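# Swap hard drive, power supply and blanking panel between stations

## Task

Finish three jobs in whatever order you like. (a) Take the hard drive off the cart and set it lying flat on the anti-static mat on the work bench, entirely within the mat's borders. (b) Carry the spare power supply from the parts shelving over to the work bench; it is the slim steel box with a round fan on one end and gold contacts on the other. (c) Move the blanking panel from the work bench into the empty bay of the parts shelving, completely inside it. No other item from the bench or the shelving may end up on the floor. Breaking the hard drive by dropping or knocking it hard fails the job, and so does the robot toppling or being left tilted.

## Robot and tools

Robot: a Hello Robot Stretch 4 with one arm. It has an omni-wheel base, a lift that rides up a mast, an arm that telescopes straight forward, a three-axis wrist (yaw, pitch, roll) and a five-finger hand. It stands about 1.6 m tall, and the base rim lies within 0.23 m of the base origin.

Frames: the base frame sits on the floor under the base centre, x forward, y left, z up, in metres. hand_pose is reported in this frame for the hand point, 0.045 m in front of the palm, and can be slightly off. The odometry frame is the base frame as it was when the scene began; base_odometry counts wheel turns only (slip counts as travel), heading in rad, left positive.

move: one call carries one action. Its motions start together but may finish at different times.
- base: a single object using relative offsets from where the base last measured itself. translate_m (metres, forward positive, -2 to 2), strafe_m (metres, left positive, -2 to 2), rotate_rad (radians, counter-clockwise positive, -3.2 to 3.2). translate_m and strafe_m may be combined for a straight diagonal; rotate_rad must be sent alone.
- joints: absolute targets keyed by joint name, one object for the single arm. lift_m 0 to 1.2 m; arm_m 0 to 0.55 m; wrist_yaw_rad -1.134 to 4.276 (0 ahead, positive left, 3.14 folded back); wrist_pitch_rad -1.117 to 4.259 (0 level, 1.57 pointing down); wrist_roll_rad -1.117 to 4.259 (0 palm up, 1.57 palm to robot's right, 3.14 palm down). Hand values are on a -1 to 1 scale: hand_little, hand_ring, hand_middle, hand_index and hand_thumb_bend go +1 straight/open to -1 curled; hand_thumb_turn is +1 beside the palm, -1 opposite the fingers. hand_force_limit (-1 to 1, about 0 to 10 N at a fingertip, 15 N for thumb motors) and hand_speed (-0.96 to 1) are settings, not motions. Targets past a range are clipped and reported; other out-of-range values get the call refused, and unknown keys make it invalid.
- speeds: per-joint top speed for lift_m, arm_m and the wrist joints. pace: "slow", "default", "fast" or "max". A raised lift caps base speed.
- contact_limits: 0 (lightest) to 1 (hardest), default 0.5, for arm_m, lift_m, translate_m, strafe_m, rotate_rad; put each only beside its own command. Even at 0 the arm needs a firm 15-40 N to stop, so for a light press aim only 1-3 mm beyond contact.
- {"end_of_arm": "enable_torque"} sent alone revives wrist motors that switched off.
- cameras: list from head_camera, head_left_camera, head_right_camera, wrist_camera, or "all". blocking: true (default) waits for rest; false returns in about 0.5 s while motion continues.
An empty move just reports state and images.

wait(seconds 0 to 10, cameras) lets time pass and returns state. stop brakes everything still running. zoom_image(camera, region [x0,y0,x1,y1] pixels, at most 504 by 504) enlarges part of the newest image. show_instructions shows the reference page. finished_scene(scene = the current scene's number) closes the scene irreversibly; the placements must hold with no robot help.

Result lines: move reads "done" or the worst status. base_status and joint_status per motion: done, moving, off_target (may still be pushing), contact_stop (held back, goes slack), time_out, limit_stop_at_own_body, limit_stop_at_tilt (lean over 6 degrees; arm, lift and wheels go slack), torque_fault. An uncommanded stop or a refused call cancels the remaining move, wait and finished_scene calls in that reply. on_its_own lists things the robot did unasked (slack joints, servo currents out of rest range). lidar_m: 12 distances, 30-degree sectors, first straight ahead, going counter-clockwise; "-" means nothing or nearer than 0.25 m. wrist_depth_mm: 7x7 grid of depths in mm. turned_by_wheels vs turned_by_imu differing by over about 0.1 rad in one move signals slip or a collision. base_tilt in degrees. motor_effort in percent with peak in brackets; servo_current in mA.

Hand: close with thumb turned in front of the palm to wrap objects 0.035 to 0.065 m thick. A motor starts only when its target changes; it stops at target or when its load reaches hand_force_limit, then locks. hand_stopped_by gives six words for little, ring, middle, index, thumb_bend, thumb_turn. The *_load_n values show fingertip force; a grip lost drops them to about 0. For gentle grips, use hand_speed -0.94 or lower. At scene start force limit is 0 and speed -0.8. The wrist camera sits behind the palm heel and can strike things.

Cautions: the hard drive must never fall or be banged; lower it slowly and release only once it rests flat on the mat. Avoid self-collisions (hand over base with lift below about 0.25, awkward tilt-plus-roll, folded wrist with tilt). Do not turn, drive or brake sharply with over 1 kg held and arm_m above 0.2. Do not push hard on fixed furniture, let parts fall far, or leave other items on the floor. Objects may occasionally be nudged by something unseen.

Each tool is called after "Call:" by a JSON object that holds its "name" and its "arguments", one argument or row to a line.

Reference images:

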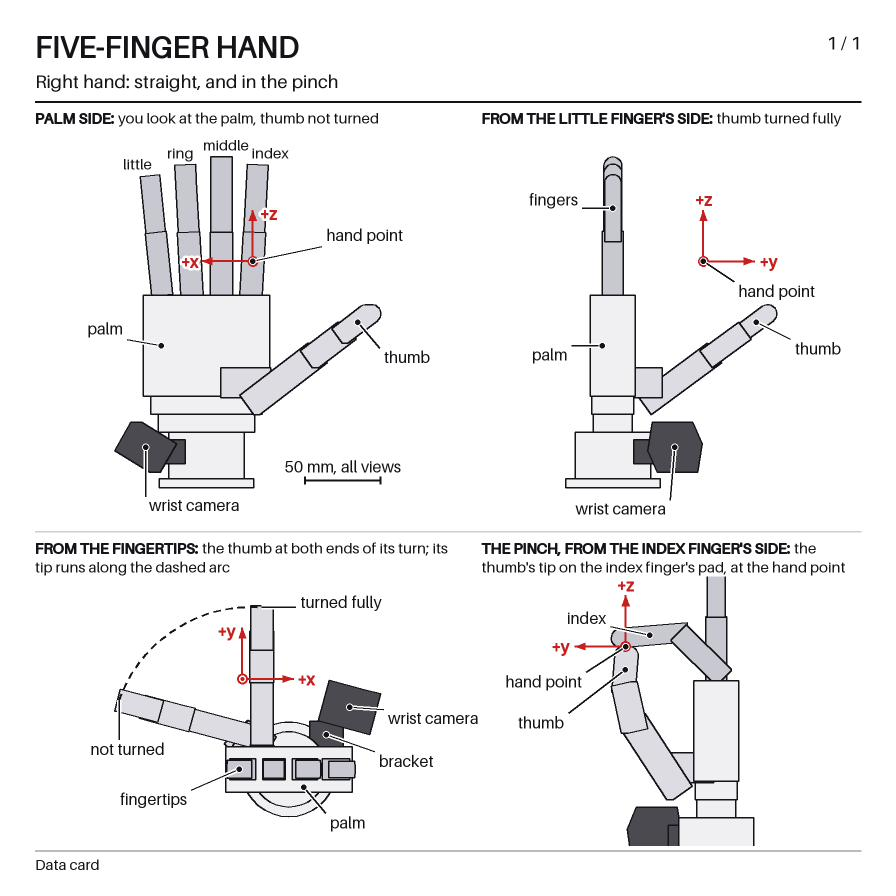

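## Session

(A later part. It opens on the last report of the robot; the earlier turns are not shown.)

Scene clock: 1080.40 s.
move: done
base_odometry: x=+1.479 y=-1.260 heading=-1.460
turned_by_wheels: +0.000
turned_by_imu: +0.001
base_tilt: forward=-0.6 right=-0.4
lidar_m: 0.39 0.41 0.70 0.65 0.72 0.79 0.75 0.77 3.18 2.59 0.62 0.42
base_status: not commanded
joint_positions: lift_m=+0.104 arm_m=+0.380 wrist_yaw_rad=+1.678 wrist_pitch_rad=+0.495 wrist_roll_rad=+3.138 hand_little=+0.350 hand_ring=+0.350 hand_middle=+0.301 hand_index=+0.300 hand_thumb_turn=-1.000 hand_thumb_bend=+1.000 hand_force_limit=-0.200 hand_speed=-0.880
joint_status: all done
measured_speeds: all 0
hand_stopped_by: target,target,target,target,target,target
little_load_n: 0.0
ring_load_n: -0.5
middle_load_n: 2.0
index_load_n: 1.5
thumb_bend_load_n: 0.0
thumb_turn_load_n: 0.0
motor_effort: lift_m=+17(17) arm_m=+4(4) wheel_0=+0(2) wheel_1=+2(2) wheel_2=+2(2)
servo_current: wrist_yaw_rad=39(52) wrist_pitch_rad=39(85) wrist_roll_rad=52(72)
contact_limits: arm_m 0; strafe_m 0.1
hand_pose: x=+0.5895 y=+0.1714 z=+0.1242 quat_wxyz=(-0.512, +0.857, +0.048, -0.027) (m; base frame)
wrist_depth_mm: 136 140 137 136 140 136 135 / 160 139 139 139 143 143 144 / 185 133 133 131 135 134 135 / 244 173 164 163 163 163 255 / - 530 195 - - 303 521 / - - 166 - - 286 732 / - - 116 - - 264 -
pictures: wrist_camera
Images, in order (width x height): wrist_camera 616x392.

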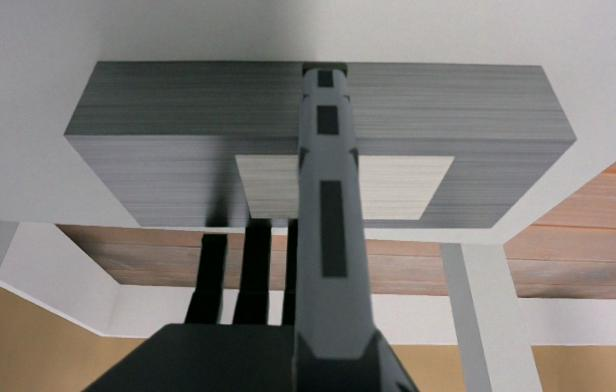

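Call:
{"name": "move", "arguments": {
  "joints": {"hand_index": 0.5, "hand_middle": 0.5, "hand_ring": 0.5, "hand_little": 0.5}
}}

Call:
{"name": "move", "arguments": {
  "joints": {"lift_m": 0.095},
  "speeds": {"lift_m": 0.03},
  "contact_limits": {"lift_m": 0.1}
}}

Call:
{"name": "move", "arguments": {
  "joints": {"hand_index": 0.0, "hand_middle": 0.0},
  "cameras": ["wrist_camera"]
}}

Scene clock: 1088.60 s.
move: done
base_odometry: x=+1.479 y=-1.260 heading=-1.460
turned_by_wheels: +0.000
turned_by_imu: +0.001
base_tilt: forward=-0.6 right=-0.5
lidar_m: 0.41 0.42 0.69 0.66 0.71 0.78 0.74 0.77 3.18 2.60 0.59 0.43
base_status: not commanded
joint_positions: lift_m=+0.104 arm_m=+0.380 wrist_yaw_rad=+1.678 wrist_pitch_rad=+0.495 wrist_roll_rad=+3.138 hand_little=+0.500 hand_ring=+0.500 hand_middle=+0.500 hand_index=+0.500 hand_thumb_turn=-1.000 hand_thumb_bend=+1.000 hand_force_limit=-0.200 hand_speed=-0.880
joint_status: all done
measured_speeds: all 0
hand_stopped_by: target,target,target,target,target,target
little_load_n: 0.0
ring_load_n: 0.0
middle_load_n: 0.0
index_load_n: 0.0
thumb_bend_load_n: 0.0
thumb_turn_load_n: 0.0
motor_effort: lift_m=+17(17) arm_m=+4(4) wheel_0=+0(0) wheel_1=+2(2) wheel_2=+2(2)
servo_current: wrist_yaw_rad=52(52) wrist_pitch_rad=39(59) wrist_roll_rad=65(85)
contact_limits: arm_m 0; strafe_m 0.1
hand_pose: x=+0.5895 y=+0.1714 z=+0.1242 quat_wxyz=(-0.512, +0.857, +0.048, -0.027) (m; base frame)
wrist_depth_mm: 135 136 136 136 139 135 135 / 164 141 144 147 145 148 147 / 185 135 135 132 135 136 - / 241 172 163 163 162 162 252 / - 521 196 192 - 301 521 / - - 173 - - 285 732 / - - 116 - - 264 -
pictures: none

Scene clock: 1089.27 s.
move: done
base_odometry: x=+1.479 y=-1.260 heading=-1.460
turned_by_wheels: +0.000
turned_by_imu: +0.000
base_tilt: forward=-0.6 right=-0.4
lidar_m: 0.39 0.41 0.68 0.65 0.73 0.78 0.74 0.77 3.18 2.59 0.61 0.42
base_status: not commanded
joint_positions: lift_m=+0.095 arm_m=+0.380 wrist_yaw_rad=+1.678 wrist_pitch_rad=+0.495 wrist_roll_rad=+3.138 hand_little=+0.500 hand_ring=+0.500 hand_middle=+0.500 hand_index=+0.500 hand_thumb_turn=-1.000 hand_thumb_bend=+1.000 hand_force_limit=-0.200 hand_speed=-0.880
joint_status: all done
measured_speeds: all 0
hand_stopped_by: target,target,target,target,target,target
little_load_n: 0.0
ring_load_n: 0.0
middle_load_n: 0.0
index_load_n: 0.0
thumb_bend_load_n: 0.0
thumb_turn_load_n: 0.0
motor_effort: lift_m=+16(19) arm_m=+4(4) wheel_0=+0(0) wheel_1=+2(2) wheel_2=+2(2)
servo_current: wrist_yaw_rad=39(52) wrist_pitch_rad=52(52) wrist_roll_rad=39(65)
contact_limits: arm_m 0; lift_m 0.1; strafe_m 0.1
hand_pose: x=+0.5895 y=+0.1714 z=+0.1152 quat_wxyz=(-0.512, +0.857, +0.048, -0.027) (m; base frame)
wrist_depth_mm: 129 126 126 130 130 129 125 / 147 141 138 138 142 142 142 / 178 129 132 130 128 128 - / 224 146 153 153 145 144 222 / 459 504 184 189 - 296 496 / - - 173 - - 285 699 / - - 116 - - 264 -
pictures: none

Scene clock: 1090.97 s.
move: off_target
base_odometry: x=+1.479 y=-1.260 heading=-1.460
turned_by_wheels: +0.000
turned_by_imu: +0.001
base_tilt: forward=-0.6 right=-0.5
lidar_m: 0.41 0.42 0.70 0.66 0.73 0.78 0.74 0.77 3.18 2.60 0.60 0.43
base_status: not commanded
joint_positions: lift_m=+0.095 arm_m=+0.380 wrist_yaw_rad=+1.679 wrist_pitch_rad=+0.494 wrist_roll_rad=+3.138 hand_little=+0.500 hand_ring=+0.500 hand_middle=+0.213 hand_index=+0.212 hand_thumb_turn=-1.000 hand_thumb_bend=+1.000 hand_force_limit=-0.200 hand_speed=-0.880
joint_status: hand_middle off_target (ended at +0.213, target +0.000); hand_index off_target (ended at +0.212, target +0.000)
measured_speeds: all 0
hand_stopped_by: target,target,force,force,target,target
little_load_n: 0.0
ring_load_n: 0.0
middle_load_n: 6.0
index_load_n: 4.0
thumb_bend_load_n: 1.5
thumb_turn_load_n: 0.0
motor_effort: lift_m=+17(17) arm_m=+4(4) wheel_0=+0(0) wheel_1=+2(2) wheel_2=+2(2)
servo_current: wrist_yaw_rad=33(52) wrist_pitch_rad=46(65) wrist_roll_rad=59(72)
contact_limits: arm_m 0; lift_m 0.1; strafe_m 0.1
hand_pose: x=+0.5893 y=+0.1716 z=+0.1154 quat_wxyz=(-0.512, +0.857, +0.048, -0.027) (m; base frame)
wrist_depth_mm: 130 127 127 127 131 130 125 / 143 135 132 128 134 134 - / 179 123 123 123 123 123 - / 227 148 147 147 146 147 236 / 466 508 196 179 - 298 500 / - - 173 - - 285 707 / - - 115 - - 260 -
pictures: wrist_camera
Images, in order (width x height): wrist_camera 616x392.

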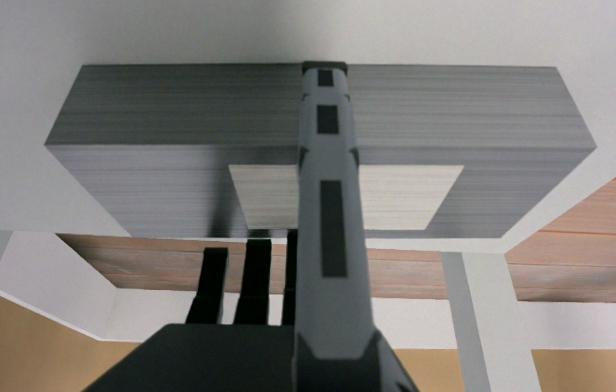

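Call:
{"name": "move", "arguments": {
  "joints": {"hand_force_limit": -0.2, "hand_ring": -0.02, "hand_little": -0.02}
}}

Call:
{"name": "move", "arguments": {
  "joints": {"hand_force_limit": 0.6, "hand_index": -0.1, "hand_middle": -0.1, "hand_ring": -0.1}
}}

Call:
{"name": "move", "arguments": {
  "joints": {"lift_m": 0.105},
  "speeds": {"lift_m": 0.02},
  "cameras": ["wrist_camera"]
}}

Scene clock: 1098.37 s.
move: off_target
base_odometry: x=+1.479 y=-1.260 heading=-1.460
turned_by_wheels: +0.000
turned_by_imu: +0.001
base_tilt: forward=-0.5 right=-0.4
lidar_m: 0.40 0.43 0.68 0.65 0.71 0.77 0.74 0.78 3.19 2.58 0.62 0.41
base_status: not commanded
joint_positions: lift_m=+0.095 arm_m=+0.380 wrist_yaw_rad=+1.679 wrist_pitch_rad=+0.494 wrist_roll_rad=+3.138 hand_little=+0.212 hand_ring=+0.212 hand_middle=+0.213 hand_index=+0.212 hand_thumb_turn=-1.000 hand_thumb_bend=+1.001 hand_force_limit=-0.200 hand_speed=-0.880
joint_status: hand_little off_target (ended at +0.212, target -0.020); hand_ring off_target (ended at +0.212, target -0.020); the others done
measured_speeds: all 0
hand_stopped_by: force,force,force,force,target,target
little_load_n: 3.5
ring_load_n: 4.0
middle_load_n: 1.5
index_load_n: 3.0
thumb_bend_load_n: 2.5
thumb_turn_load_n: 6.0
motor_effort: lift_m=+17(17) arm_m=+4(4) wheel_0=+0(0) wheel_1=+2(2) wheel_2=+2(2)
servo_current: wrist_yaw_rad=33(59) wrist_pitch_rad=39(65) wrist_roll_rad=46(65)
contact_limits: arm_m 0; lift_m 0.1; strafe_m 0.1
hand_pose: x=+0.5893 y=+0.1716 z=+0.1154 quat_wxyz=(-0.512, +0.857, +0.048, -0.027) (m; base frame)
wrist_depth_mm: 130 127 127 127 131 130 126 / 143 130 130 128 134 135 136 / 180 123 122 123 123 123 - / 228 148 148 147 146 146 154 / 462 508 178 - - 298 504 / - - 162 - - 282 699 / - - 116 - - 263 -
pictures: none

Scene clock: 1098.87 s.
move: off_target
base_odometry: x=+1.479 y=-1.260 heading=-1.460
turned_by_wheels: +0.000
turned_by_imu: +0.000
base_tilt: forward=-0.5 right=-0.5
lidar_m: 0.40 0.42 0.69 0.66 0.72 0.79 0.74 0.77 3.18 2.59 0.62 0.42
base_status: not commanded
joint_positions: lift_m=+0.095 arm_m=+0.380 wrist_yaw_rad=+1.679 wrist_pitch_rad=+0.494 wrist_roll_rad=+3.138 hand_little=+0.212 hand_ring=+0.194 hand_middle=+0.194 hand_index=+0.194 hand_thumb_turn=-1.000 hand_thumb_bend=+1.001 hand_force_limit=+0.600 hand_speed=-0.880
joint_status: hand_ring off_target (ended at +0.194, target -0.100); hand_middle off_target (ended at +0.194, target -0.100); hand_index off_target (ended at +0.194, target -0.100); the others done
measured_speeds: all 0
hand_stopped_by: force,force,force,force,target,target
little_load_n: 0.0
ring_load_n: 9.0
middle_load_n: 9.0
index_load_n: 8.5
thumb_bend_load_n: 5.0
thumb_turn_load_n: 6.0
motor_effort: lift_m=+17(17) arm_m=+4(4) wheel_0=+0(0) wheel_1=+2(2) wheel_2=+2(2)
servo_current: wrist_yaw_rad=39(39) wrist_pitch_rad=59(59) wrist_roll_rad=46(72)
contact_limits: arm_m 0; lift_m 0.1; strafe_m 0.1
hand_pose: x=+0.5893 y=+0.1716 z=+0.1154 quat_wxyz=(-0.512, +0.857, +0.048, -0.027) (m; base frame)
wrist_depth_mm: 130 127 127 127 131 130 125 / 144 132 129 127 133 134 - / 181 123 123 121 122 122 - / 228 148 148 147 146 146 154 / 462 512 178 - - 297 504 / - - 162 - - 282 707 / - - 116 - - 262 -
pictures: none

Scene clock: 1099.73 s.
move: done
base_odometry: x=+1.479 y=-1.260 heading=-1.460
turned_by_wheels: +0.000
turned_by_imu: +0.000
base_tilt: forward=-0.6 right=-0.5
lidar_m: 0.40 0.42 0.69 0.64 0.71 0.78 0.75 0.77 3.18 2.58 0.61 0.41
base_status: not commanded
joint_positions: lift_m=+0.105 arm_m=+0.380 wrist_yaw_rad=+1.679 wrist_pitch_rad=+0.495 wrist_roll_rad=+3.138 hand_little=+0.212 hand_ring=+0.194 hand_middle=+0.194 hand_index=+0.194 hand_thumb_turn=-1.000 hand_thumb_bend=+1.001 hand_force_limit=+0.600 hand_speed=-0.880
joint_status: all done
measured_speeds: all 0
hand_stopped_by: force,force,force,force,target,target
little_load_n: 0.0
ring_load_n: 8.0
middle_load_n: 7.5
index_load_n: 7.5
thumb_bend_load_n: 5.5
thumb_turn_load_n: 6.5
motor_effort: lift_m=+25(29) arm_m=+4(4) wheel_0=+0(0) wheel_1=+2(2) wheel_2=+2(2)
servo_current: wrist_yaw_rad=39(39) wrist_pitch_rad=46(59) wrist_roll_rad=52(78)
contact_limits: arm_m 0; strafe_m 0.1
hand_pose: x=+0.5893 y=+0.1714 z=+0.1245 quat_wxyz=(-0.512, +0.857, +0.048, -0.027) (m; base frame)
wrist_depth_mm: 133 137 133 133 132 135 131 / 161 132 129 126 133 134 - / 188 123 123 124 122 122 - / 236 148 148 147 140 146 154 / 484 521 177 - - 303 512 / - - 162 - - 286 691 / - - 116 - - 264 -
pictures: wrist_camera
Images, in order (width x height): wrist_camera 616x392.

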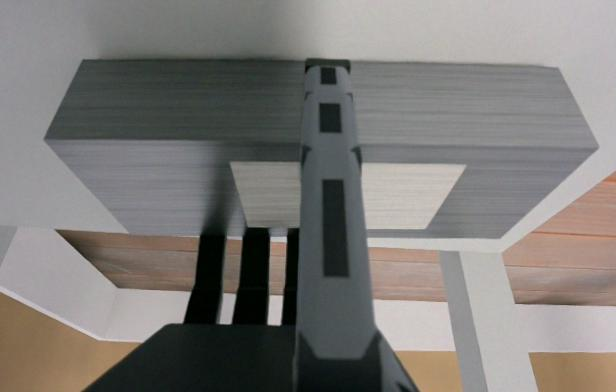

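Call:
{"name": "move", "arguments": {
  "joints": {"hand_force_limit": 0.95, "hand_index": -0.15, "hand_middle": -0.15, "hand_ring": -0.15}
}}

Call:
{"name": "move", "arguments": {
  "joints": {"lift_m": 0.115},
  "speeds": {"lift_m": 0.02},
  "cameras": ["wrist_camera"]
}}

Call:
{"name": "wait", "arguments": {
  "seconds": 4,
  "cameras": ["wrist_camera"]
}}

Scene clock: 1105.23 s.
move: off_target
base_odometry: x=+1.479 y=-1.260 heading=-1.460
turned_by_wheels: +0.000
turned_by_imu: +0.001
base_tilt: forward=-0.6 right=-0.5
lidar_m: 0.40 0.42 0.69 0.64 0.73 0.79 0.75 0.77 3.17 2.60 0.61 0.43
base_status: not commanded
joint_positions: lift_m=+0.105 arm_m=+0.380 wrist_yaw_rad=+1.679 wrist_pitch_rad=+0.495 wrist_roll_rad=+3.138 hand_little=+0.212 hand_ring=+0.180 hand_middle=+0.186 hand_index=+0.183 hand_thumb_turn=-1.000 hand_thumb_bend=+1.002 hand_force_limit=+0.950 hand_speed=-0.880
joint_status: hand_ring off_target (ended at +0.180, target -0.150); hand_middle off_target (ended at +0.186, target -0.150); hand_index off_target (ended at +0.183, target -0.150); the others done
measured_speeds: all 0
hand_stopped_by: force,force,force,force,target,target
little_load_n: 0.5
ring_load_n: 11.5
middle_load_n: 9.0
index_load_n: 11.0
thumb_bend_load_n: 7.0
thumb_turn_load_n: 8.5
motor_effort: lift_m=+25(26) arm_m=+4(4) wheel_0=+0(0) wheel_1=+2(2) wheel_2=+1(2)
servo_current: wrist_yaw_rad=39(46) wrist_pitch_rad=46(52) wrist_roll_rad=65(65)
contact_limits: arm_m 0; strafe_m 0.1
hand_pose: x=+0.5893 y=+0.1714 z=+0.1245 quat_wxyz=(-0.512, +0.857, +0.048, -0.027) (m; base frame)
wrist_depth_mm: 133 137 133 133 132 132 131 / 161 134 128 121 130 134 - / 188 122 123 123 122 122 - / 236 148 148 147 139 146 154 / 484 512 177 - - 304 500 / - - 162 - - 287 683 / - - 116 - - 265 -
pictures: none

Scene clock: 1106.10 s.
move: done
base_odometry: x=+1.479 y=-1.260 heading=-1.460
turned_by_wheels: +0.000
turned_by_imu: +0.000
base_tilt: forward=-0.5 right=-0.5
lidar_m: 0.40 0.42 0.70 0.66 0.72 0.79 0.73 0.76 3.16 2.60 0.62 0.44
base_status: not commanded
joint_positions: lift_m=+0.115 arm_m=+0.380 wrist_yaw_rad=+1.679 wrist_pitch_rad=+0.495 wrist_roll_rad=+3.138 hand_little=+0.212 hand_ring=+0.180 hand_middle=+0.186 hand_index=+0.183 hand_thumb_turn=-1.000 hand_thumb_bend=+1.002 hand_force_limit=+0.950 hand_speed=-0.880
joint_status: all done
measured_speeds: all 0
hand_stopped_by: force,force,force,force,target,target
little_load_n: 0.0
ring_load_n: 11.5
middle_load_n: 9.0
index_load_n: 10.5
thumb_bend_load_n: 6.5
thumb_turn_load_n: 8.5
motor_effort: lift_m=+25(32) arm_m=+4(4) wheel_0=+0(0) wheel_1=+2(2) wheel_2=+2(2)
servo_current: wrist_yaw_rad=46(52) wrist_pitch_rad=65(65) wrist_roll_rad=20(72)
contact_limits: arm_m 0; strafe_m 0.1
hand_pose: x=+0.5893 y=+0.1714 z=+0.1345 quat_wxyz=(-0.512, +0.857, +0.048, -0.027) (m; base frame)
wrist_depth_mm: 148 144 144 144 143 147 146 / 163 134 128 121 132 134 - / 212 122 123 123 122 122 - / 256 148 148 148 140 147 155 / - 549 177 - - 309 535 / - - 162 - - 287 723 / - - 116 - - 266 -
pictures: wrist_camera
Images, in order (width x height): wrist_camera 616x392.

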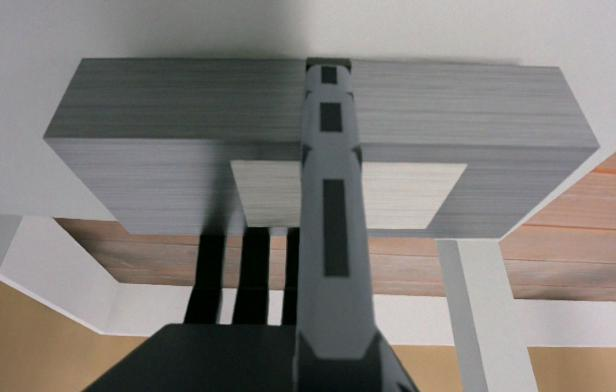

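Scene clock: 1110.10 s.
base_odometry: x=+1.479 y=-1.260 heading=-1.460
turned_by_wheels: +0.000
turned_by_imu: +0.001
base_tilt: forward=-0.6 right=-0.5
lidar_m: 0.40 0.41 0.70 0.65 0.72 0.78 0.75 0.75 3.18 2.59 0.60 0.43
base_status: not commanded
joint_positions: lift_m=+0.115 arm_m=+0.380 wrist_yaw_rad=+1.679 wrist_pitch_rad=+0.495 wrist_roll_rad=+3.138 hand_little=+0.212 hand_ring=+0.180 hand_middle=+0.186 hand_index=+0.183 hand_thumb_turn=-1.000 hand_thumb_bend=+1.002 hand_force_limit=+0.950 hand_speed=-0.880
joint_status: all done
measured_speeds: all 0
hand_stopped_by: force,force,force,force,target,target
little_load_n: 0.0
ring_load_n: 11.5
middle_load_n: 9.0
index_load_n: 10.5
thumb_bend_load_n: 6.5
thumb_turn_load_n: 8.0
motor_effort: lift_m=+25(32) arm_m=+4(4) wheel_0=+0(0) wheel_1=+2(2) wheel_2=+1(2)
servo_current: wrist_yaw_rad=33(52) wrist_pitch_rad=46(65) wrist_roll_rad=46(72)
contact_limits: arm_m 0; strafe_m 0.1
hand_pose: x=+0.5893 y=+0.1714 z=+0.1345 quat_wxyz=(-0.512, +0.857, +0.048, -0.027) (m; base frame)
wrist_depth_mm: 148 144 145 144 144 147 146 / 163 134 128 121 132 134 - / 213 122 123 123 122 122 - / 256 148 148 148 140 147 154 / - 544 177 - - 309 521 / - - 162 - - 287 723 / - - 116 - - 264 -
wait: 4.00 s; at rest by 0.27 s
pictures: wrist_camera
Images, in order (width x height): wrist_camera 616x392.

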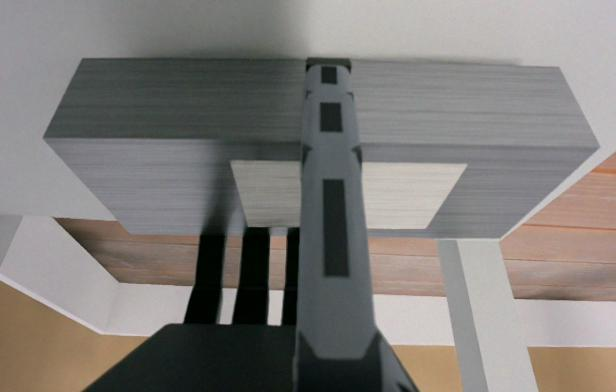

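Call:
{"name": "move", "arguments": {
  "base": {"translate_m": -0.3},
  "pace": "slow",
  "contact_limits": {"translate_m": 0.2},
  "cameras": ["wrist_camera", "head_camera"]
}}

Call:
{"name": "move", "arguments": {
  "joints": {"lift_m": 0.45},
  "pace": "slow",
  "cameras": ["wrist_camera"]
}}

Scene clock: 1121.00 s.
move: done
base_odometry: x=+1.446 y=-0.962 heading=-1.460
turned_by_wheels: +0.000
turned_by_imu: +0.002
base_tilt: forward=-0.6 right=-0.4
lidar_m: 0.53 0.74 0.69 0.67 0.66 0.46 0.44 0.46 0.62 2.61 1.75 0.74
base_status: done
joint_positions: lift_m=+0.115 arm_m=+0.380 wrist_yaw_rad=+1.679 wrist_pitch_rad=+0.495 wrist_roll_rad=+3.138 hand_little=+0.212 hand_ring=+0.180 hand_middle=+0.186 hand_index=+0.183 hand_thumb_turn=-1.000 hand_thumb_bend=+1.002 hand_force_limit=+0.950 hand_speed=-0.880
joint_status: not commanded
measured_speeds: all 0
hand_stopped_by: force,force,force,force,target,target
little_load_n: 0.0
ring_load_n: 11.5
middle_load_n: 8.5
index_load_n: 10.5
thumb_bend_load_n: 7.0
thumb_turn_load_n: 8.0
motor_effort: lift_m=+25(26) arm_m=+4(4) wheel_0=+0(6) wheel_1=-2(4) wheel_2=+1(7)
servo_current: wrist_yaw_rad=13(52) wrist_pitch_rad=59(65) wrist_roll_rad=59(78)
contact_limits: arm_m 0; translate_m 0.2
hand_pose: x=+0.5893 y=+0.1714 z=+0.1345 quat_wxyz=(-0.512, +0.857, +0.048, -0.027) (m; base frame)
wrist_depth_mm: 153 228 229 228 227 226 224 / 164 134 129 121 132 134 - / 213 122 123 123 122 122 - / 256 148 148 147 140 146 154 / 549 270 177 - - 535 525 / 241 251 162 - - 661 707 / 226 - 116 - - - -
pictures: head_camera, wrist_camera
Images, in order (width x height): head_camera 420x560, wrist_camera 616x392.

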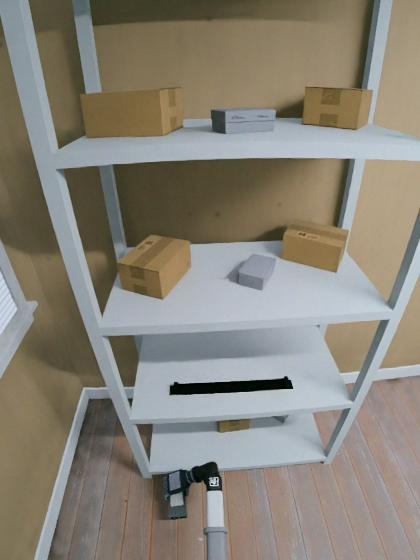

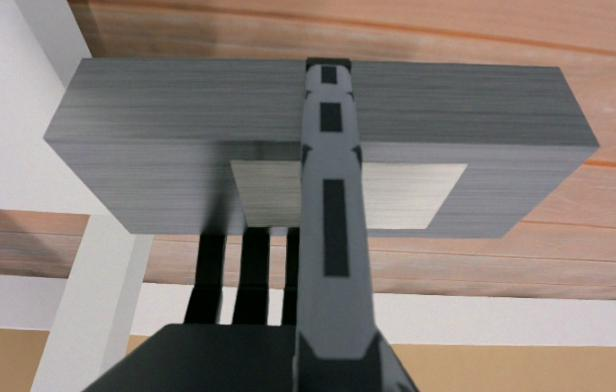

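Scene clock: 1124.27 s.
move: done
base_odometry: x=+1.446 y=-0.962 heading=-1.460
turned_by_wheels: +0.000
turned_by_imu: +0.001
base_tilt: forward=-0.6 right=-0.4
lidar_m: 0.54 0.53 0.69 0.65 0.67 0.47 0.44 0.47 0.63 2.60 1.75 0.75
base_status: not commanded
joint_positions: lift_m=+0.449 arm_m=+0.380 wrist_yaw_rad=+1.679 wrist_pitch_rad=+0.495 wrist_roll_rad=+3.138 hand_little=+0.212 hand_ring=+0.180 hand_middle=+0.186 hand_index=+0.183 hand_thumb_turn=-1.000 hand_thumb_bend=+1.002 hand_force_limit=+0.950 hand_speed=-0.880
joint_status: all done
measured_speeds: all 0
hand_stopped_by: force,force,force,force,target,target
little_load_n: 0.0
ring_load_n: 11.0
middle_load_n: 9.0
index_load_n: 10.5
thumb_bend_load_n: 7.0
thumb_turn_load_n: 8.0
motor_effort: lift_m=+26(31) arm_m=+4(4) wheel_0=+0(1) wheel_1=-2(2) wheel_2=+1(1)
servo_current: wrist_yaw_rad=39(52) wrist_pitch_rad=46(78) wrist_roll_rad=39(72)
contact_limits: arm_m 0; translate_m 0.2
hand_pose: x=+0.5893 y=+0.1714 z=+0.4695 quat_wxyz=(-0.512, +0.857, +0.048, -0.027) (m; base frame)
wrist_depth_mm: 597 591 580 597 597 597 585 / 668 134 129 121 132 134 647 / - 122 123 123 122 122 - / - 148 148 147 139 147 - / - 266 174 - - - - / - 251 161 - - - - / - - 116 - - - -
pictures: wrist_camera
Images, in order (width x height): wrist_camera 616x392.

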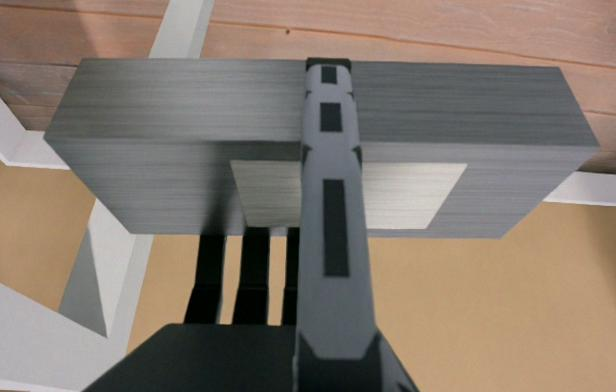

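Call:
{"name": "move", "arguments": {
  "joints": {"arm_m": 0.14},
  "pace": "slow"
}}

Call:
{"name": "move", "arguments": {
  "base": {"rotate_rad": -0.11},
  "joints": {"lift_m": 0.6},
  "pace": "slow"
}}

Call:
{"name": "move", "arguments": {
  "base": {"strafe_m": -1.65, "translate_m": 0.1},
  "cameras": ["wrist_camera", "head_left_camera"]
}}

Scene clock: 1132.20 s.
move: done
base_odometry: x=+1.446 y=-0.962 heading=-1.460
turned_by_wheels: +0.000
turned_by_imu: +0.002
base_tilt: forward=-0.5 right=-0.6
lidar_m: 0.69 0.30 0.69 0.67 0.67 0.47 0.44 0.47 0.63 2.61 1.77 0.74
base_status: not commanded
joint_positions: lift_m=+0.449 arm_m=+0.140 wrist_yaw_rad=+1.679 wrist_pitch_rad=+0.495 wrist_roll_rad=+3.138 hand_little=+0.212 hand_ring=+0.180 hand_middle=+0.186 hand_index=+0.183 hand_thumb_turn=-1.000 hand_thumb_bend=+1.002 hand_force_limit=+0.950 hand_speed=-0.880
joint_status: all done
measured_speeds: all 0
hand_stopped_by: force,force,force,force,target,target
little_load_n: 0.0
ring_load_n: 11.0
middle_load_n: 9.0
index_load_n: 10.5
thumb_bend_load_n: 7.0
thumb_turn_load_n: 8.5
motor_effort: lift_m=+25(26) arm_m=-5(8) wheel_0=+0(1) wheel_1=-2(2) wheel_2=+1(1)
servo_current: wrist_yaw_rad=33(52) wrist_pitch_rad=26(78) wrist_roll_rad=46(85)
contact_limits: translate_m 0.2
hand_pose: x=+0.3494 y=+0.1714 z=+0.4695 quat_wxyz=(-0.512, +0.857, +0.048, -0.027) (m; base frame)
wrist_depth_mm: 603 597 597 597 603 591 591 / 683 134 128 121 132 134 647 / - 122 123 123 122 122 - / - 148 148 147 139 147 - / - - 175 - - - - / - - 161 - - - - / - - 116 - - - -
pictures: none

Scene clock: 1134.23 s.
move: done
base_odometry: x=+1.446 y=-0.962 heading=-1.570
turned_by_wheels: -0.110
turned_by_imu: -0.107
base_tilt: forward=-0.6 right=-0.5
lidar_m: 0.70 0.28 0.72 0.66 0.69 0.50 0.45 0.44 0.55 2.60 1.99 0.77
base_status: done
joint_positions: lift_m=+0.599 arm_m=+0.140 wrist_yaw_rad=+1.679 wrist_pitch_rad=+0.495 wrist_roll_rad=+3.138 hand_little=+0.212 hand_ring=+0.180 hand_middle=+0.186 hand_index=+0.183 hand_thumb_turn=-1.000 hand_thumb_bend=+1.002 hand_force_limit=+0.950 hand_speed=-0.880
joint_status: all done
measured_speeds: all 0
hand_stopped_by: force,force,force,force,target,target
little_load_n: 0.0
ring_load_n: 11.5
middle_load_n: 9.0
index_load_n: 11.0
thumb_bend_load_n: 7.0
thumb_turn_load_n: 8.0
motor_effort: lift_m=+26(31) arm_m=-4(4) wheel_0=-1(6) wheel_1=+1(6) wheel_2=-1(5)
servo_current: wrist_yaw_rad=46(52) wrist_pitch_rad=46(72) wrist_roll_rad=52(72)
hand_pose: x=+0.3494 y=+0.1714 z=+0.6194 quat_wxyz=(-0.512, +0.857, +0.048, -0.027) (m; base frame)
wrist_depth_mm: 750 759 768 768 768 759 750 / 439 134 129 121 132 134 809 / 421 122 123 123 122 122 - / - 148 148 147 140 146 - / - - 175 - - - - / - - 162 - - - - / - - 116 - - - -
pictures: none

Scene clock: 1141.10 s.
move: done
base_odometry: x=-0.204 y=-1.064 heading=-1.570
turned_by_wheels: +0.000
turned_by_imu: +0.001
base_tilt: forward=-0.5 right=-0.5
lidar_m: 1.31 0.28 1.33 2.31 1.17 1.42 3.43 2.35 1.54 0.95 0.99 1.44
base_status: done
joint_positions: lift_m=+0.600 arm_m=+0.140 wrist_yaw_rad=+1.679 wrist_pitch_rad=+0.495 wrist_roll_rad=+3.138 hand_little=+0.212 hand_ring=+0.180 hand_middle=+0.186 hand_index=+0.183 hand_thumb_turn=-1.000 hand_thumb_bend=+1.002 hand_force_limit=+0.950 hand_speed=-0.880
joint_status: not commanded
measured_speeds: all 0
hand_stopped_by: force,force,force,force,target,target
little_load_n: 0.0
ring_load_n: 11.5
middle_load_n: 9.0
index_load_n: 10.5
thumb_bend_load_n: 7.0
thumb_turn_load_n: 8.0
motor_effort: lift_m=+25(26) arm_m=-4(4) wheel_0=-2(9) wheel_1=+0(8) wheel_2=-1(5)
servo_current: wrist_yaw_rad=33(59) wrist_pitch_rad=33(72) wrist_roll_rad=46(85)
hand_pose: x=+0.3494 y=+0.1714 z=+0.6195 quat_wxyz=(-0.512, +0.857, +0.048, -0.027) (m; base frame)
wrist_depth_mm: 768 768 759 759 759 759 759 / 866 133 129 121 132 134 820 / 1078 122 123 123 122 122 - / 1229 148 148 147 140 146 - / - 1229 177 178 - 1430 - / - 1118 169 165 - 1537 1118 / - - 116 - - - -
pictures: head_left_camera, wrist_camera
Images, in order (width x height): head_left_camera 420x672, wrist_camera 616x392.

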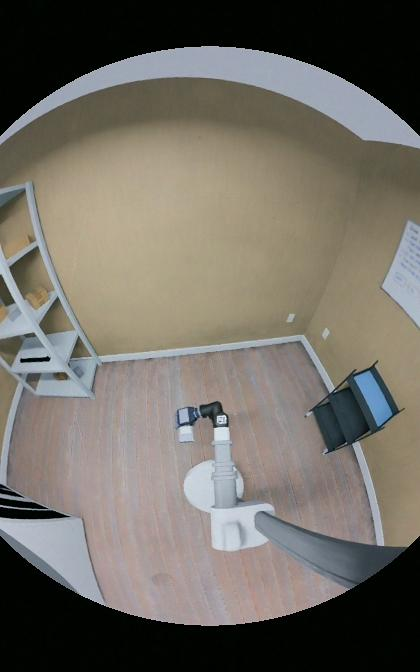

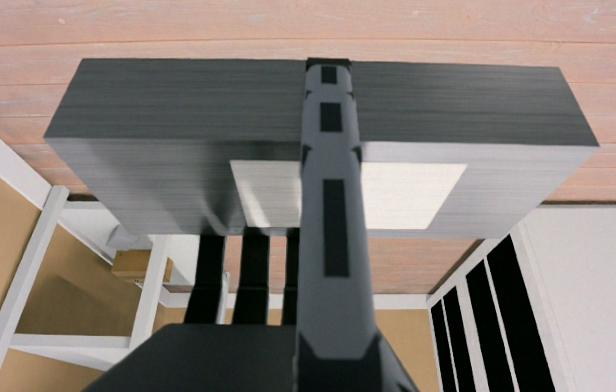

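Call:
{"name": "move", "arguments": {
  "base": {"rotate_rad": 3.141},
  "pace": "slow"
}}

Call:
{"name": "move", "arguments": {
  "base": {"translate_m": 1.75, "strafe_m": 0.0}
}}

Call:
{"name": "move", "arguments": {
  "base": {"strafe_m": -0.35},
  "joints": {"lift_m": 1.06},
  "pace": "slow"
}}

Call:
{"name": "move", "arguments": {
  "base": {"translate_m": 0.53},
  "pace": "slow",
  "cameras": ["wrist_camera", "head_camera", "head_left_camera"]
}}

Scene clock: 1152.27 s.
move: done
base_odometry: x=-0.204 y=-1.064 heading=+1.571
turned_by_wheels: +3.141
turned_by_imu: +3.079
base_tilt: forward=-0.6 right=-0.5
lidar_m: 2.65 0.29 1.55 0.96 0.98 1.45 1.31 1.34 1.34 2.11 1.16 1.39
base_status: done
joint_positions: lift_m=+0.600 arm_m=+0.140 wrist_yaw_rad=+1.679 wrist_pitch_rad=+0.495 wrist_roll_rad=+3.138 hand_little=+0.212 hand_ring=+0.180 hand_middle=+0.186 hand_index=+0.183 hand_thumb_turn=-1.000 hand_thumb_bend=+1.002 hand_force_limit=+0.950 hand_speed=-0.880
joint_status: not commanded
measured_speeds: all 0
hand_stopped_by: force,force,force,force,target,target
little_load_n: 0.0
ring_load_n: 11.5
middle_load_n: 8.5
index_load_n: 10.5
thumb_bend_load_n: 7.0
thumb_turn_load_n: 8.5
motor_effort: lift_m=+25(26) arm_m=-4(4) wheel_0=+0(9) wheel_1=+0(6) wheel_2=+0(7)
servo_current: wrist_yaw_rad=39(52) wrist_pitch_rad=46(59) wrist_roll_rad=59(78)
hand_pose: x=+0.3494 y=+0.1714 z=+0.6195 quat_wxyz=(-0.512, +0.857, +0.048, -0.027) (m; base frame)
wrist_depth_mm: 768 768 768 759 759 750 759 / 878 134 128 121 133 134 820 / 1060 123 123 123 122 122 - / 1366 148 148 147 140 146 154 / - - 175 - - - - / - - 161 - - - - / - - 116 - - - -
pictures: none

Scene clock: 1159.60 s.
move: done
base_odometry: x=-0.205 y=+0.686 heading=+1.571
turned_by_wheels: +0.000
turned_by_imu: +0.004
base_tilt: forward=-0.7 right=-0.5
lidar_m: 0.92 0.28 1.81 1.65 1.68 2.09 3.04 1.47 0.91 0.93 1.52 0.99
base_status: done
joint_positions: lift_m=+0.600 arm_m=+0.140 wrist_yaw_rad=+1.679 wrist_pitch_rad=+0.495 wrist_roll_rad=+3.138 hand_little=+0.212 hand_ring=+0.180 hand_middle=+0.186 hand_index=+0.183 hand_thumb_turn=-1.000 hand_thumb_bend=+1.002 hand_force_limit=+0.950 hand_speed=-0.880
joint_status: not commanded
measured_speeds: all 0
hand_stopped_by: force,force,force,force,target,target
little_load_n: 0.0
ring_load_n: 11.0
middle_load_n: 9.0
index_load_n: 10.5
thumb_bend_load_n: 6.5
thumb_turn_load_n: 8.0
motor_effort: lift_m=+25(26) arm_m=-4(4) wheel_0=-1(7) wheel_1=+0(6) wheel_2=+0(11)
servo_current: wrist_yaw_rad=46(52) wrist_pitch_rad=52(72) wrist_roll_rad=33(72)
hand_pose: x=+0.3494 y=+0.1714 z=+0.6195 quat_wxyz=(-0.512, +0.857, +0.048, -0.027) (m; base frame)
wrist_depth_mm: 759 768 768 759 768 768 750 / 866 134 128 121 132 134 831 / 1078 122 123 123 122 122 - / 1366 148 148 148 139 147 154 / 1708 1756 177 174 - 1708 1708 / 1756 1661 161 - - - - / - - 116 - - - -
pictures: none

Scene clock: 1164.23 s.
move: done
base_odometry: x=+0.145 y=+0.686 heading=+1.571
turned_by_wheels: +0.000
turned_by_imu: +0.001
base_tilt: forward=-0.5 right=-0.5
lidar_m: 0.95 0.29 2.17 2.02 2.03 2.28 2.98 0.87 0.58 0.71 1.72 1.06
base_status: done
joint_positions: lift_m=+1.059 arm_m=+0.140 wrist_yaw_rad=+1.679 wrist_pitch_rad=+0.495 wrist_roll_rad=+3.138 hand_little=+0.212 hand_ring=+0.180 hand_middle=+0.186 hand_index=+0.183 hand_thumb_turn=-1.000 hand_thumb_bend=+1.002 hand_force_limit=+0.950 hand_speed=-0.880
joint_status: all done
measured_speeds: all 0
hand_stopped_by: force,force,force,force,target,target
little_load_n: 0.0
ring_load_n: 11.5
middle_load_n: 8.5
index_load_n: 10.5
thumb_bend_load_n: 7.0
thumb_turn_load_n: 8.0
motor_effort: lift_m=+26(32) arm_m=-4(4) wheel_0=+1(8) wheel_1=-2(6) wheel_2=+0(4)
servo_current: wrist_yaw_rad=39(52) wrist_pitch_rad=39(65) wrist_roll_rad=65(78)
hand_pose: x=+0.3494 y=+0.1714 z=+1.0794 quat_wxyz=(-0.512, +0.857, +0.048, -0.027) (m; base frame)
wrist_depth_mm: 1308 1281 1281 1308 1281 1281 1229 / 1499 133 129 121 131 134 1397 / - 122 123 123 122 122 - / - 148 148 147 140 147 154 / - - 179 178 - - - / - - 165 - - - - / - - 116 - - - -
pictures: none

Scene clock: 1170.83 s.
move: done
base_odometry: x=+0.145 y=+1.216 heading=+1.571
turned_by_wheels: +0.000
turned_by_imu: +0.002
base_tilt: forward=-0.6 right=-0.5
lidar_m: 0.43 0.28 0.57 2.08 2.13 2.61 3.52 0.90 0.99 1.62 0.73 0.49
base_status: done
joint_positions: lift_m=+1.059 arm_m=+0.140 wrist_yaw_rad=+1.679 wrist_pitch_rad=+0.495 wrist_roll_rad=+3.138 hand_little=+0.212 hand_ring=+0.180 hand_middle=+0.186 hand_index=+0.183 hand_thumb_turn=-1.000 hand_thumb_bend=+1.002 hand_force_limit=+0.950 hand_speed=-0.880
joint_status: not commanded
measured_speeds: all 0
hand_stopped_by: force,force,force,force,target,target
little_load_n: 0.0
ring_load_n: 11.5
middle_load_n: 8.5
index_load_n: 10.5
thumb_bend_load_n: 7.0
thumb_turn_load_n: 8.0
motor_effort: lift_m=+26(26) arm_m=-4(4) wheel_0=+2(7) wheel_1=+1(4) wheel_2=-1(8)
servo_current: wrist_yaw_rad=33(52) wrist_pitch_rad=39(78) wrist_roll_rad=46(78)
hand_pose: x=+0.3494 y=+0.1714 z=+1.0794 quat_wxyz=(-0.512, +0.857, +0.048, -0.027) (m; base frame)
wrist_depth_mm: - - - 1255 1281 1308 1255 / - 134 128 121 131 134 1366 / - 122 123 123 122 122 - / - 148 148 148 140 147 154 / - - 178 178 - - - / - - 169 165 - - - / - - 116 - - - -
pictures: head_camera, head_left_camera, wrist_camera
Images, in order (width x height): head_camera 420x560, head_left_camera 420x672, wrist_camera 616x392.

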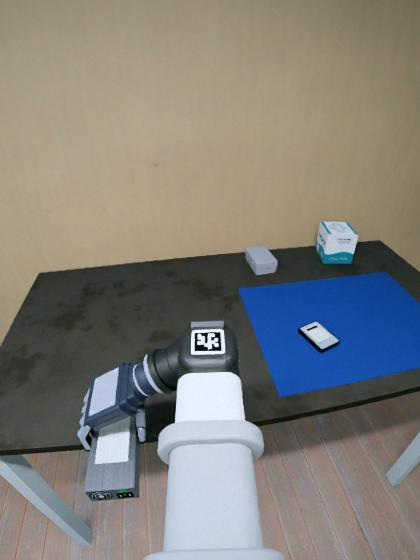

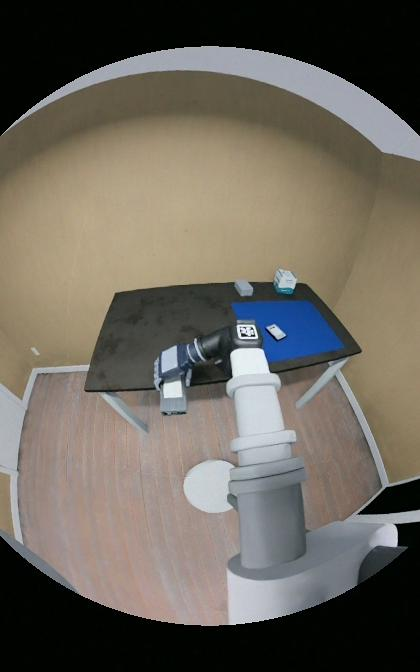

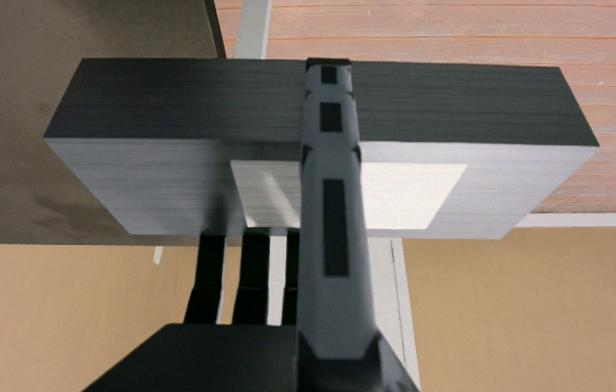

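Call:
{"name": "move", "arguments": {
  "joints": {"arm_m": 0.44},
  "pace": "slow"
}}

Call:
{"name": "move", "arguments": {
  "joints": {"lift_m": 0.97},
  "pace": "slow",
  "cameras": ["wrist_camera", "head_camera"]
}}

Scene clock: 1178.73 s.
move: done
base_odometry: x=+0.145 y=+1.216 heading=+1.571
turned_by_wheels: +0.000
turned_by_imu: +0.002
base_tilt: forward=-0.6 right=-0.5
lidar_m: 0.44 0.45 0.58 2.08 2.12 2.64 3.53 0.89 1.00 1.64 0.76 0.49
base_status: not commanded
joint_positions: lift_m=+1.059 arm_m=+0.440 wrist_yaw_rad=+1.679 wrist_pitch_rad=+0.495 wrist_roll_rad=+3.138 hand_little=+0.212 hand_ring=+0.180 hand_middle=+0.186 hand_index=+0.183 hand_thumb_turn=-1.000 hand_thumb_bend=+1.002 hand_force_limit=+0.950 hand_speed=-0.880
joint_status: all done
measured_speeds: all 0
hand_stopped_by: force,force,force,force,target,target
little_load_n: 0.0
ring_load_n: 11.5
middle_load_n: 8.5
index_load_n: 10.5
thumb_bend_load_n: 7.0
thumb_turn_load_n: 8.5
motor_effort: lift_m=+26(26) arm_m=+4(8) wheel_0=+2(2) wheel_1=+1(2) wheel_2=-1(1)
servo_current: wrist_yaw_rad=26(59) wrist_pitch_rad=46(72) wrist_roll_rad=65(72)
hand_pose: x=+0.6493 y=+0.1714 z=+1.0794 quat_wxyz=(-0.512, +0.857, +0.048, -0.027) (m; base frame)
wrist_depth_mm: - - - - - - - / - 134 129 121 130 133 - / - 123 123 123 122 122 - / - 148 148 147 140 147 154 / - - 175 177 - - - / - - 161 165 - - - / - - 115 - - - -
pictures: none

Scene clock: 1180.37 s.
move: done
base_odometry: x=+0.145 y=+1.216 heading=+1.571
turned_by_wheels: +0.000
turned_by_imu: +0.000
base_tilt: forward=-0.7 right=-0.5
lidar_m: 0.44 0.46 0.57 2.07 2.11 2.61 3.52 0.90 0.99 1.63 0.73 0.47
base_status: not commanded
joint_positions: lift_m=+0.970 arm_m=+0.440 wrist_yaw_rad=+1.679 wrist_pitch_rad=+0.495 wrist_roll_rad=+3.138 hand_little=+0.212 hand_ring=+0.180 hand_middle=+0.186 hand_index=+0.183 hand_thumb_turn=-1.000 hand_thumb_bend=+1.002 hand_force_limit=+0.950 hand_speed=-0.880
joint_status: all done
measured_speeds: all 0
hand_stopped_by: force,force,force,force,target,target
little_load_n: 0.0
ring_load_n: 11.0
middle_load_n: 9.0
index_load_n: 11.0
thumb_bend_load_n: 6.5
thumb_turn_load_n: 8.5
motor_effort: lift_m=+19(27) arm_m=+4(4) wheel_0=+2(2) wheel_1=+1(2) wheel_2=-1(1)
servo_current: wrist_yaw_rad=33(52) wrist_pitch_rad=33(65) wrist_roll_rad=59(72)
hand_pose: x=+0.6493 y=+0.1714 z=+0.9899 quat_wxyz=(-0.512, +0.857, +0.048, -0.027) (m; base frame)
wrist_depth_mm: - - - - - - - / - 134 128 121 130 133 - / - 122 123 124 122 122 - / - 148 148 147 140 146 146 / - - 175 - - - - / - - 161 - - - - / - - 116 - - - -
pictures: head_camera, wrist_camera
Images, in order (width x height): head_camera 420x560, wrist_camera 616x392.

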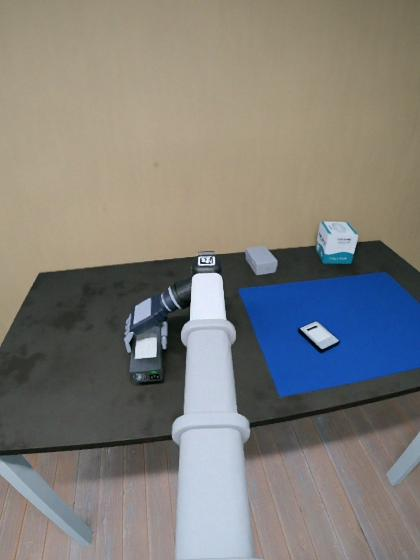

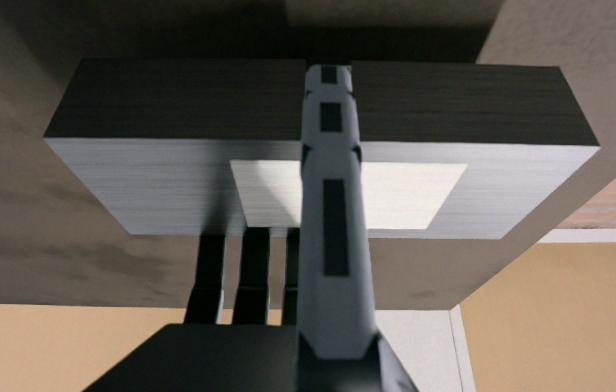

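Call:
{"name": "move", "arguments": {
  "joints": {"lift_m": 0.942},
  "speeds": {"lift_m": 0.04},
  "contact_limits": {"lift_m": 0.1},
  "cameras": ["wrist_camera"]
}}

Call:
{"name": "move", "arguments": {
  "joints": {"lift_m": 0.938},
  "speeds": {"lift_m": 0.02},
  "contact_limits": {"lift_m": 0.1}
}}

Call:
{"name": "move", "arguments": {
  "joints": {"lift_m": 0.935},
  "speeds": {"lift_m": 0.02},
  "contact_limits": {"lift_m": 0.1},
  "cameras": ["wrist_camera"]
}}

Scene clock: 1185.67 s.
move: done
base_odometry: x=+0.145 y=+1.216 heading=+1.571
turned_by_wheels: +0.000
turned_by_imu: +0.001
base_tilt: forward=-0.6 right=-0.5
lidar_m: 0.43 0.45 0.56 2.06 2.12 2.62 3.51 0.91 1.01 1.64 0.76 0.46
base_status: not commanded
joint_positions: lift_m=+0.942 arm_m=+0.440 wrist_yaw_rad=+1.679 wrist_pitch_rad=+0.495 wrist_roll_rad=+3.138 hand_little=+0.212 hand_ring=+0.180 hand_middle=+0.186 hand_index=+0.183 hand_thumb_turn=-1.000 hand_thumb_bend=+1.002 hand_force_limit=+0.950 hand_speed=-0.880
joint_status: all done
measured_speeds: all 0
hand_stopped_by: force,force,force,force,target,target
little_load_n: 0.0
ring_load_n: 11.5
middle_load_n: 9.0
index_load_n: 11.0
thumb_bend_load_n: 7.0
thumb_turn_load_n: 8.0
motor_effort: lift_m=+20(24) arm_m=+4(4) wheel_0=+2(2) wheel_1=+2(2) wheel_2=-1(1)
servo_current: wrist_yaw_rad=26(52) wrist_pitch_rad=39(72) wrist_roll_rad=39(78)
contact_limits: lift_m 0.1
hand_pose: x=+0.6493 y=+0.1714 z=+0.9619 quat_wxyz=(-0.512, +0.857, +0.048, -0.027) (m; base frame)
wrist_depth_mm: - - - - - - - / - 134 128 121 130 133 - / - 123 123 123 122 122 - / - 148 148 148 139 147 - / - - 175 - - - - / - - 162 - - - - / - - 115 - - - -
pictures: wrist_camera
Images, in order (width x height): wrist_camera 616x392.

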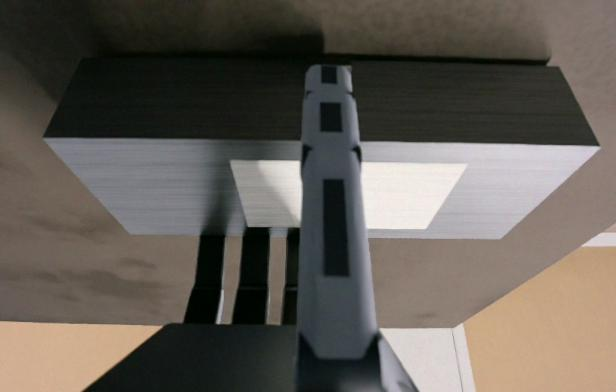

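Scene clock: 1186.20 s.
move: done
base_odometry: x=+0.145 y=+1.216 heading=+1.571
turned_by_wheels: +0.000
turned_by_imu: +0.000
base_tilt: forward=-0.6 right=-0.5
lidar_m: 0.45 0.44 0.57 2.07 2.12 2.62 3.50 0.90 0.98 1.63 0.74 0.49
base_status: not commanded
joint_positions: lift_m=+0.938 arm_m=+0.440 wrist_yaw_rad=+1.679 wrist_pitch_rad=+0.495 wrist_roll_rad=+3.138 hand_little=+0.212 hand_ring=+0.180 hand_middle=+0.186 hand_index=+0.183 hand_thumb_turn=-1.000 hand_thumb_bend=+1.002 hand_force_limit=+0.950 hand_speed=-0.880
joint_status: all done
measured_speeds: all 0
hand_stopped_by: force,force,force,force,target,target
little_load_n: 0.0
ring_load_n: 11.5
middle_load_n: 9.0
index_load_n: 10.0
thumb_bend_load_n: 6.5
thumb_turn_load_n: 8.0
motor_effort: lift_m=+20(21) arm_m=+4(4) wheel_0=+2(2) wheel_1=+1(2) wheel_2=-1(1)
servo_current: wrist_yaw_rad=33(46) wrist_pitch_rad=52(65) wrist_roll_rad=65(78)
contact_limits: lift_m 0.1
hand_pose: x=+0.6493 y=+0.1714 z=+0.9579 quat_wxyz=(-0.512, +0.857, +0.048, -0.027) (m; base frame)
wrist_depth_mm: - - - - - - - / - 134 128 121 130 133 - / - 122 123 123 122 122 - / - 149 148 147 139 146 - / - - 175 - - - - / - - 162 - - - - / - - 116 - - - -
pictures: none

Scene clock: 1186.70 s.
move: done
base_odometry: x=+0.145 y=+1.216 heading=+1.571
turned_by_wheels: +0.000
turned_by_imu: +0.000
base_tilt: forward=-0.5 right=-0.5
lidar_m: 0.44 0.45 0.56 2.07 2.11 2.62 3.52 0.91 0.99 1.64 0.74 0.49
base_status: not commanded
joint_positions: lift_m=+0.935 arm_m=+0.440 wrist_yaw_rad=+1.679 wrist_pitch_rad=+0.495 wrist_roll_rad=+3.138 hand_little=+0.212 hand_ring=+0.180 hand_middle=+0.186 hand_index=+0.183 hand_thumb_turn=-1.000 hand_thumb_bend=+1.002 hand_force_limit=+0.950 hand_speed=-0.880
joint_status: all done
measured_speeds: all 0
hand_stopped_by: force,force,force,force,target,target
little_load_n: 0.0
ring_load_n: 11.5
middle_load_n: 8.5
index_load_n: 10.0
thumb_bend_load_n: 7.0
thumb_turn_load_n: 7.5
motor_effort: lift_m=+16(22) arm_m=+4(4) wheel_0=+1(2) wheel_1=+1(2) wheel_2=-1(1)
servo_current: wrist_yaw_rad=39(46) wrist_pitch_rad=46(59) wrist_roll_rad=46(65)
contact_limits: lift_m 0.1
hand_pose: x=+0.6493 y=+0.1714 z=+0.9552 quat_wxyz=(-0.512, +0.857, +0.048, -0.027) (m; base frame)
wrist_depth_mm: - - - - - - - / - 134 129 121 130 133 - / - 122 123 123 122 122 - / - 148 148 147 139 147 - / - - 175 - - - - / - - 162 - - - - / - - 116 - - - -
pictures: wrist_camera
Images, in order (width x height): wrist_camera 616x392.

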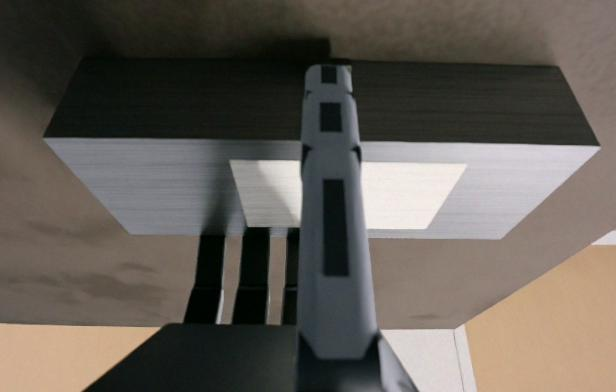

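Call:
{"name": "move", "arguments": {
  "joints": {"lift_m": 0.932},
  "speeds": {"lift_m": 0.02},
  "contact_limits": {"lift_m": 0.1}
}}

Call:
{"name": "move", "arguments": {
  "joints": {"hand_ring": 0.3, "hand_little": 0.3, "hand_index": 0.25, "hand_middle": 0.25},
  "cameras": ["wrist_camera"]
}}

Scene clock: 1190.47 s.
move: done
base_odometry: x=+0.145 y=+1.216 heading=+1.571
turned_by_wheels: +0.000
turned_by_imu: +0.001
base_tilt: forward=-0.6 right=-0.4
lidar_m: 0.45 0.46 0.58 2.08 2.12 2.63 3.51 0.91 0.97 1.63 0.75 0.49
base_status: not commanded
joint_positions: lift_m=+0.932 arm_m=+0.440 wrist_yaw_rad=+1.679 wrist_pitch_rad=+0.495 wrist_roll_rad=+3.138 hand_little=+0.212 hand_ring=+0.180 hand_middle=+0.186 hand_index=+0.183 hand_thumb_turn=-1.000 hand_thumb_bend=+1.002 hand_force_limit=+0.950 hand_speed=-0.880
joint_status: all done
measured_speeds: all 0
hand_stopped_by: force,force,force,force,target,target
little_load_n: -0.5
ring_load_n: 11.0
middle_load_n: 8.0
index_load_n: 9.5
thumb_bend_load_n: 7.0
thumb_turn_load_n: 7.0
motor_effort: lift_m=+14(18) arm_m=+4(4) wheel_0=+0(1) wheel_1=+0(1) wheel_2=-2(2)
servo_current: wrist_yaw_rad=33(46) wrist_pitch_rad=33(65) wrist_roll_rad=65(65)
contact_limits: lift_m 0.1
hand_pose: x=+0.6493 y=+0.1714 z=+0.9524 quat_wxyz=(-0.512, +0.857, +0.048, -0.027) (m; base frame)
wrist_depth_mm: - - - - - - - / - 134 128 121 132 133 - / - 122 123 123 122 121 - / - 148 147 148 139 147 - / - - 175 - - - - / - - 161 - - - - / - - 116 - - - -
pictures: none

Scene clock: 1191.30 s.
move: done
base_odometry: x=+0.145 y=+1.216 heading=+1.571
turned_by_wheels: +0.000
turned_by_imu: +0.000
base_tilt: forward=-0.6 right=-0.5
lidar_m: 0.43 0.46 0.58 2.08 2.14 2.63 3.53 0.91 0.99 1.63 0.74 0.49
base_status: not commanded
joint_positions: lift_m=+0.932 arm_m=+0.440 wrist_yaw_rad=+1.679 wrist_pitch_rad=+0.495 wrist_roll_rad=+3.138 hand_little=+0.300 hand_ring=+0.300 hand_middle=+0.250 hand_index=+0.250 hand_thumb_turn=-1.000 hand_thumb_bend=+1.000 hand_force_limit=+0.950 hand_speed=-0.880
joint_status: all done
measured_speeds: all 0
hand_stopped_by: target,target,target,target,target,target
little_load_n: 0.0
ring_load_n: 0.0
middle_load_n: 0.0
index_load_n: 0.0
thumb_bend_load_n: 0.5
thumb_turn_load_n: 0.5
motor_effort: lift_m=+16(16) arm_m=+4(4) wheel_0=-1(1) wheel_1=+0(0) wheel_2=-2(2)
servo_current: wrist_yaw_rad=33(52) wrist_pitch_rad=39(59) wrist_roll_rad=33(72)
contact_limits: lift_m 0.1
hand_pose: x=+0.6493 y=+0.1714 z=+0.9522 quat_wxyz=(-0.512, +0.857, +0.048, -0.027) (m; base frame)
wrist_depth_mm: - - - - - - - / - 134 131 124 132 133 - / - 122 123 123 123 125 - / - 142 143 143 143 144 - / - - 179 - - 180 - / - - 164 - - - - / - - 116 - - - -
pictures: wrist_camera
Images, in order (width x height): wrist_camera 616x392.

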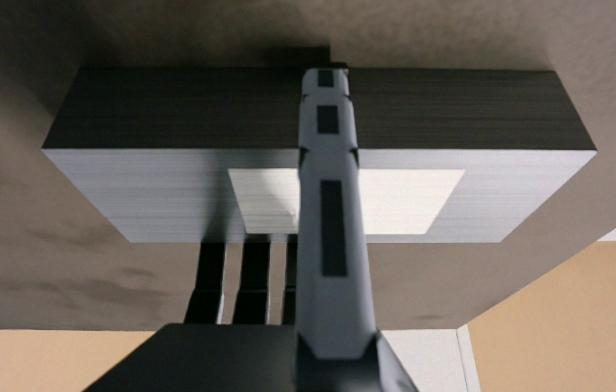

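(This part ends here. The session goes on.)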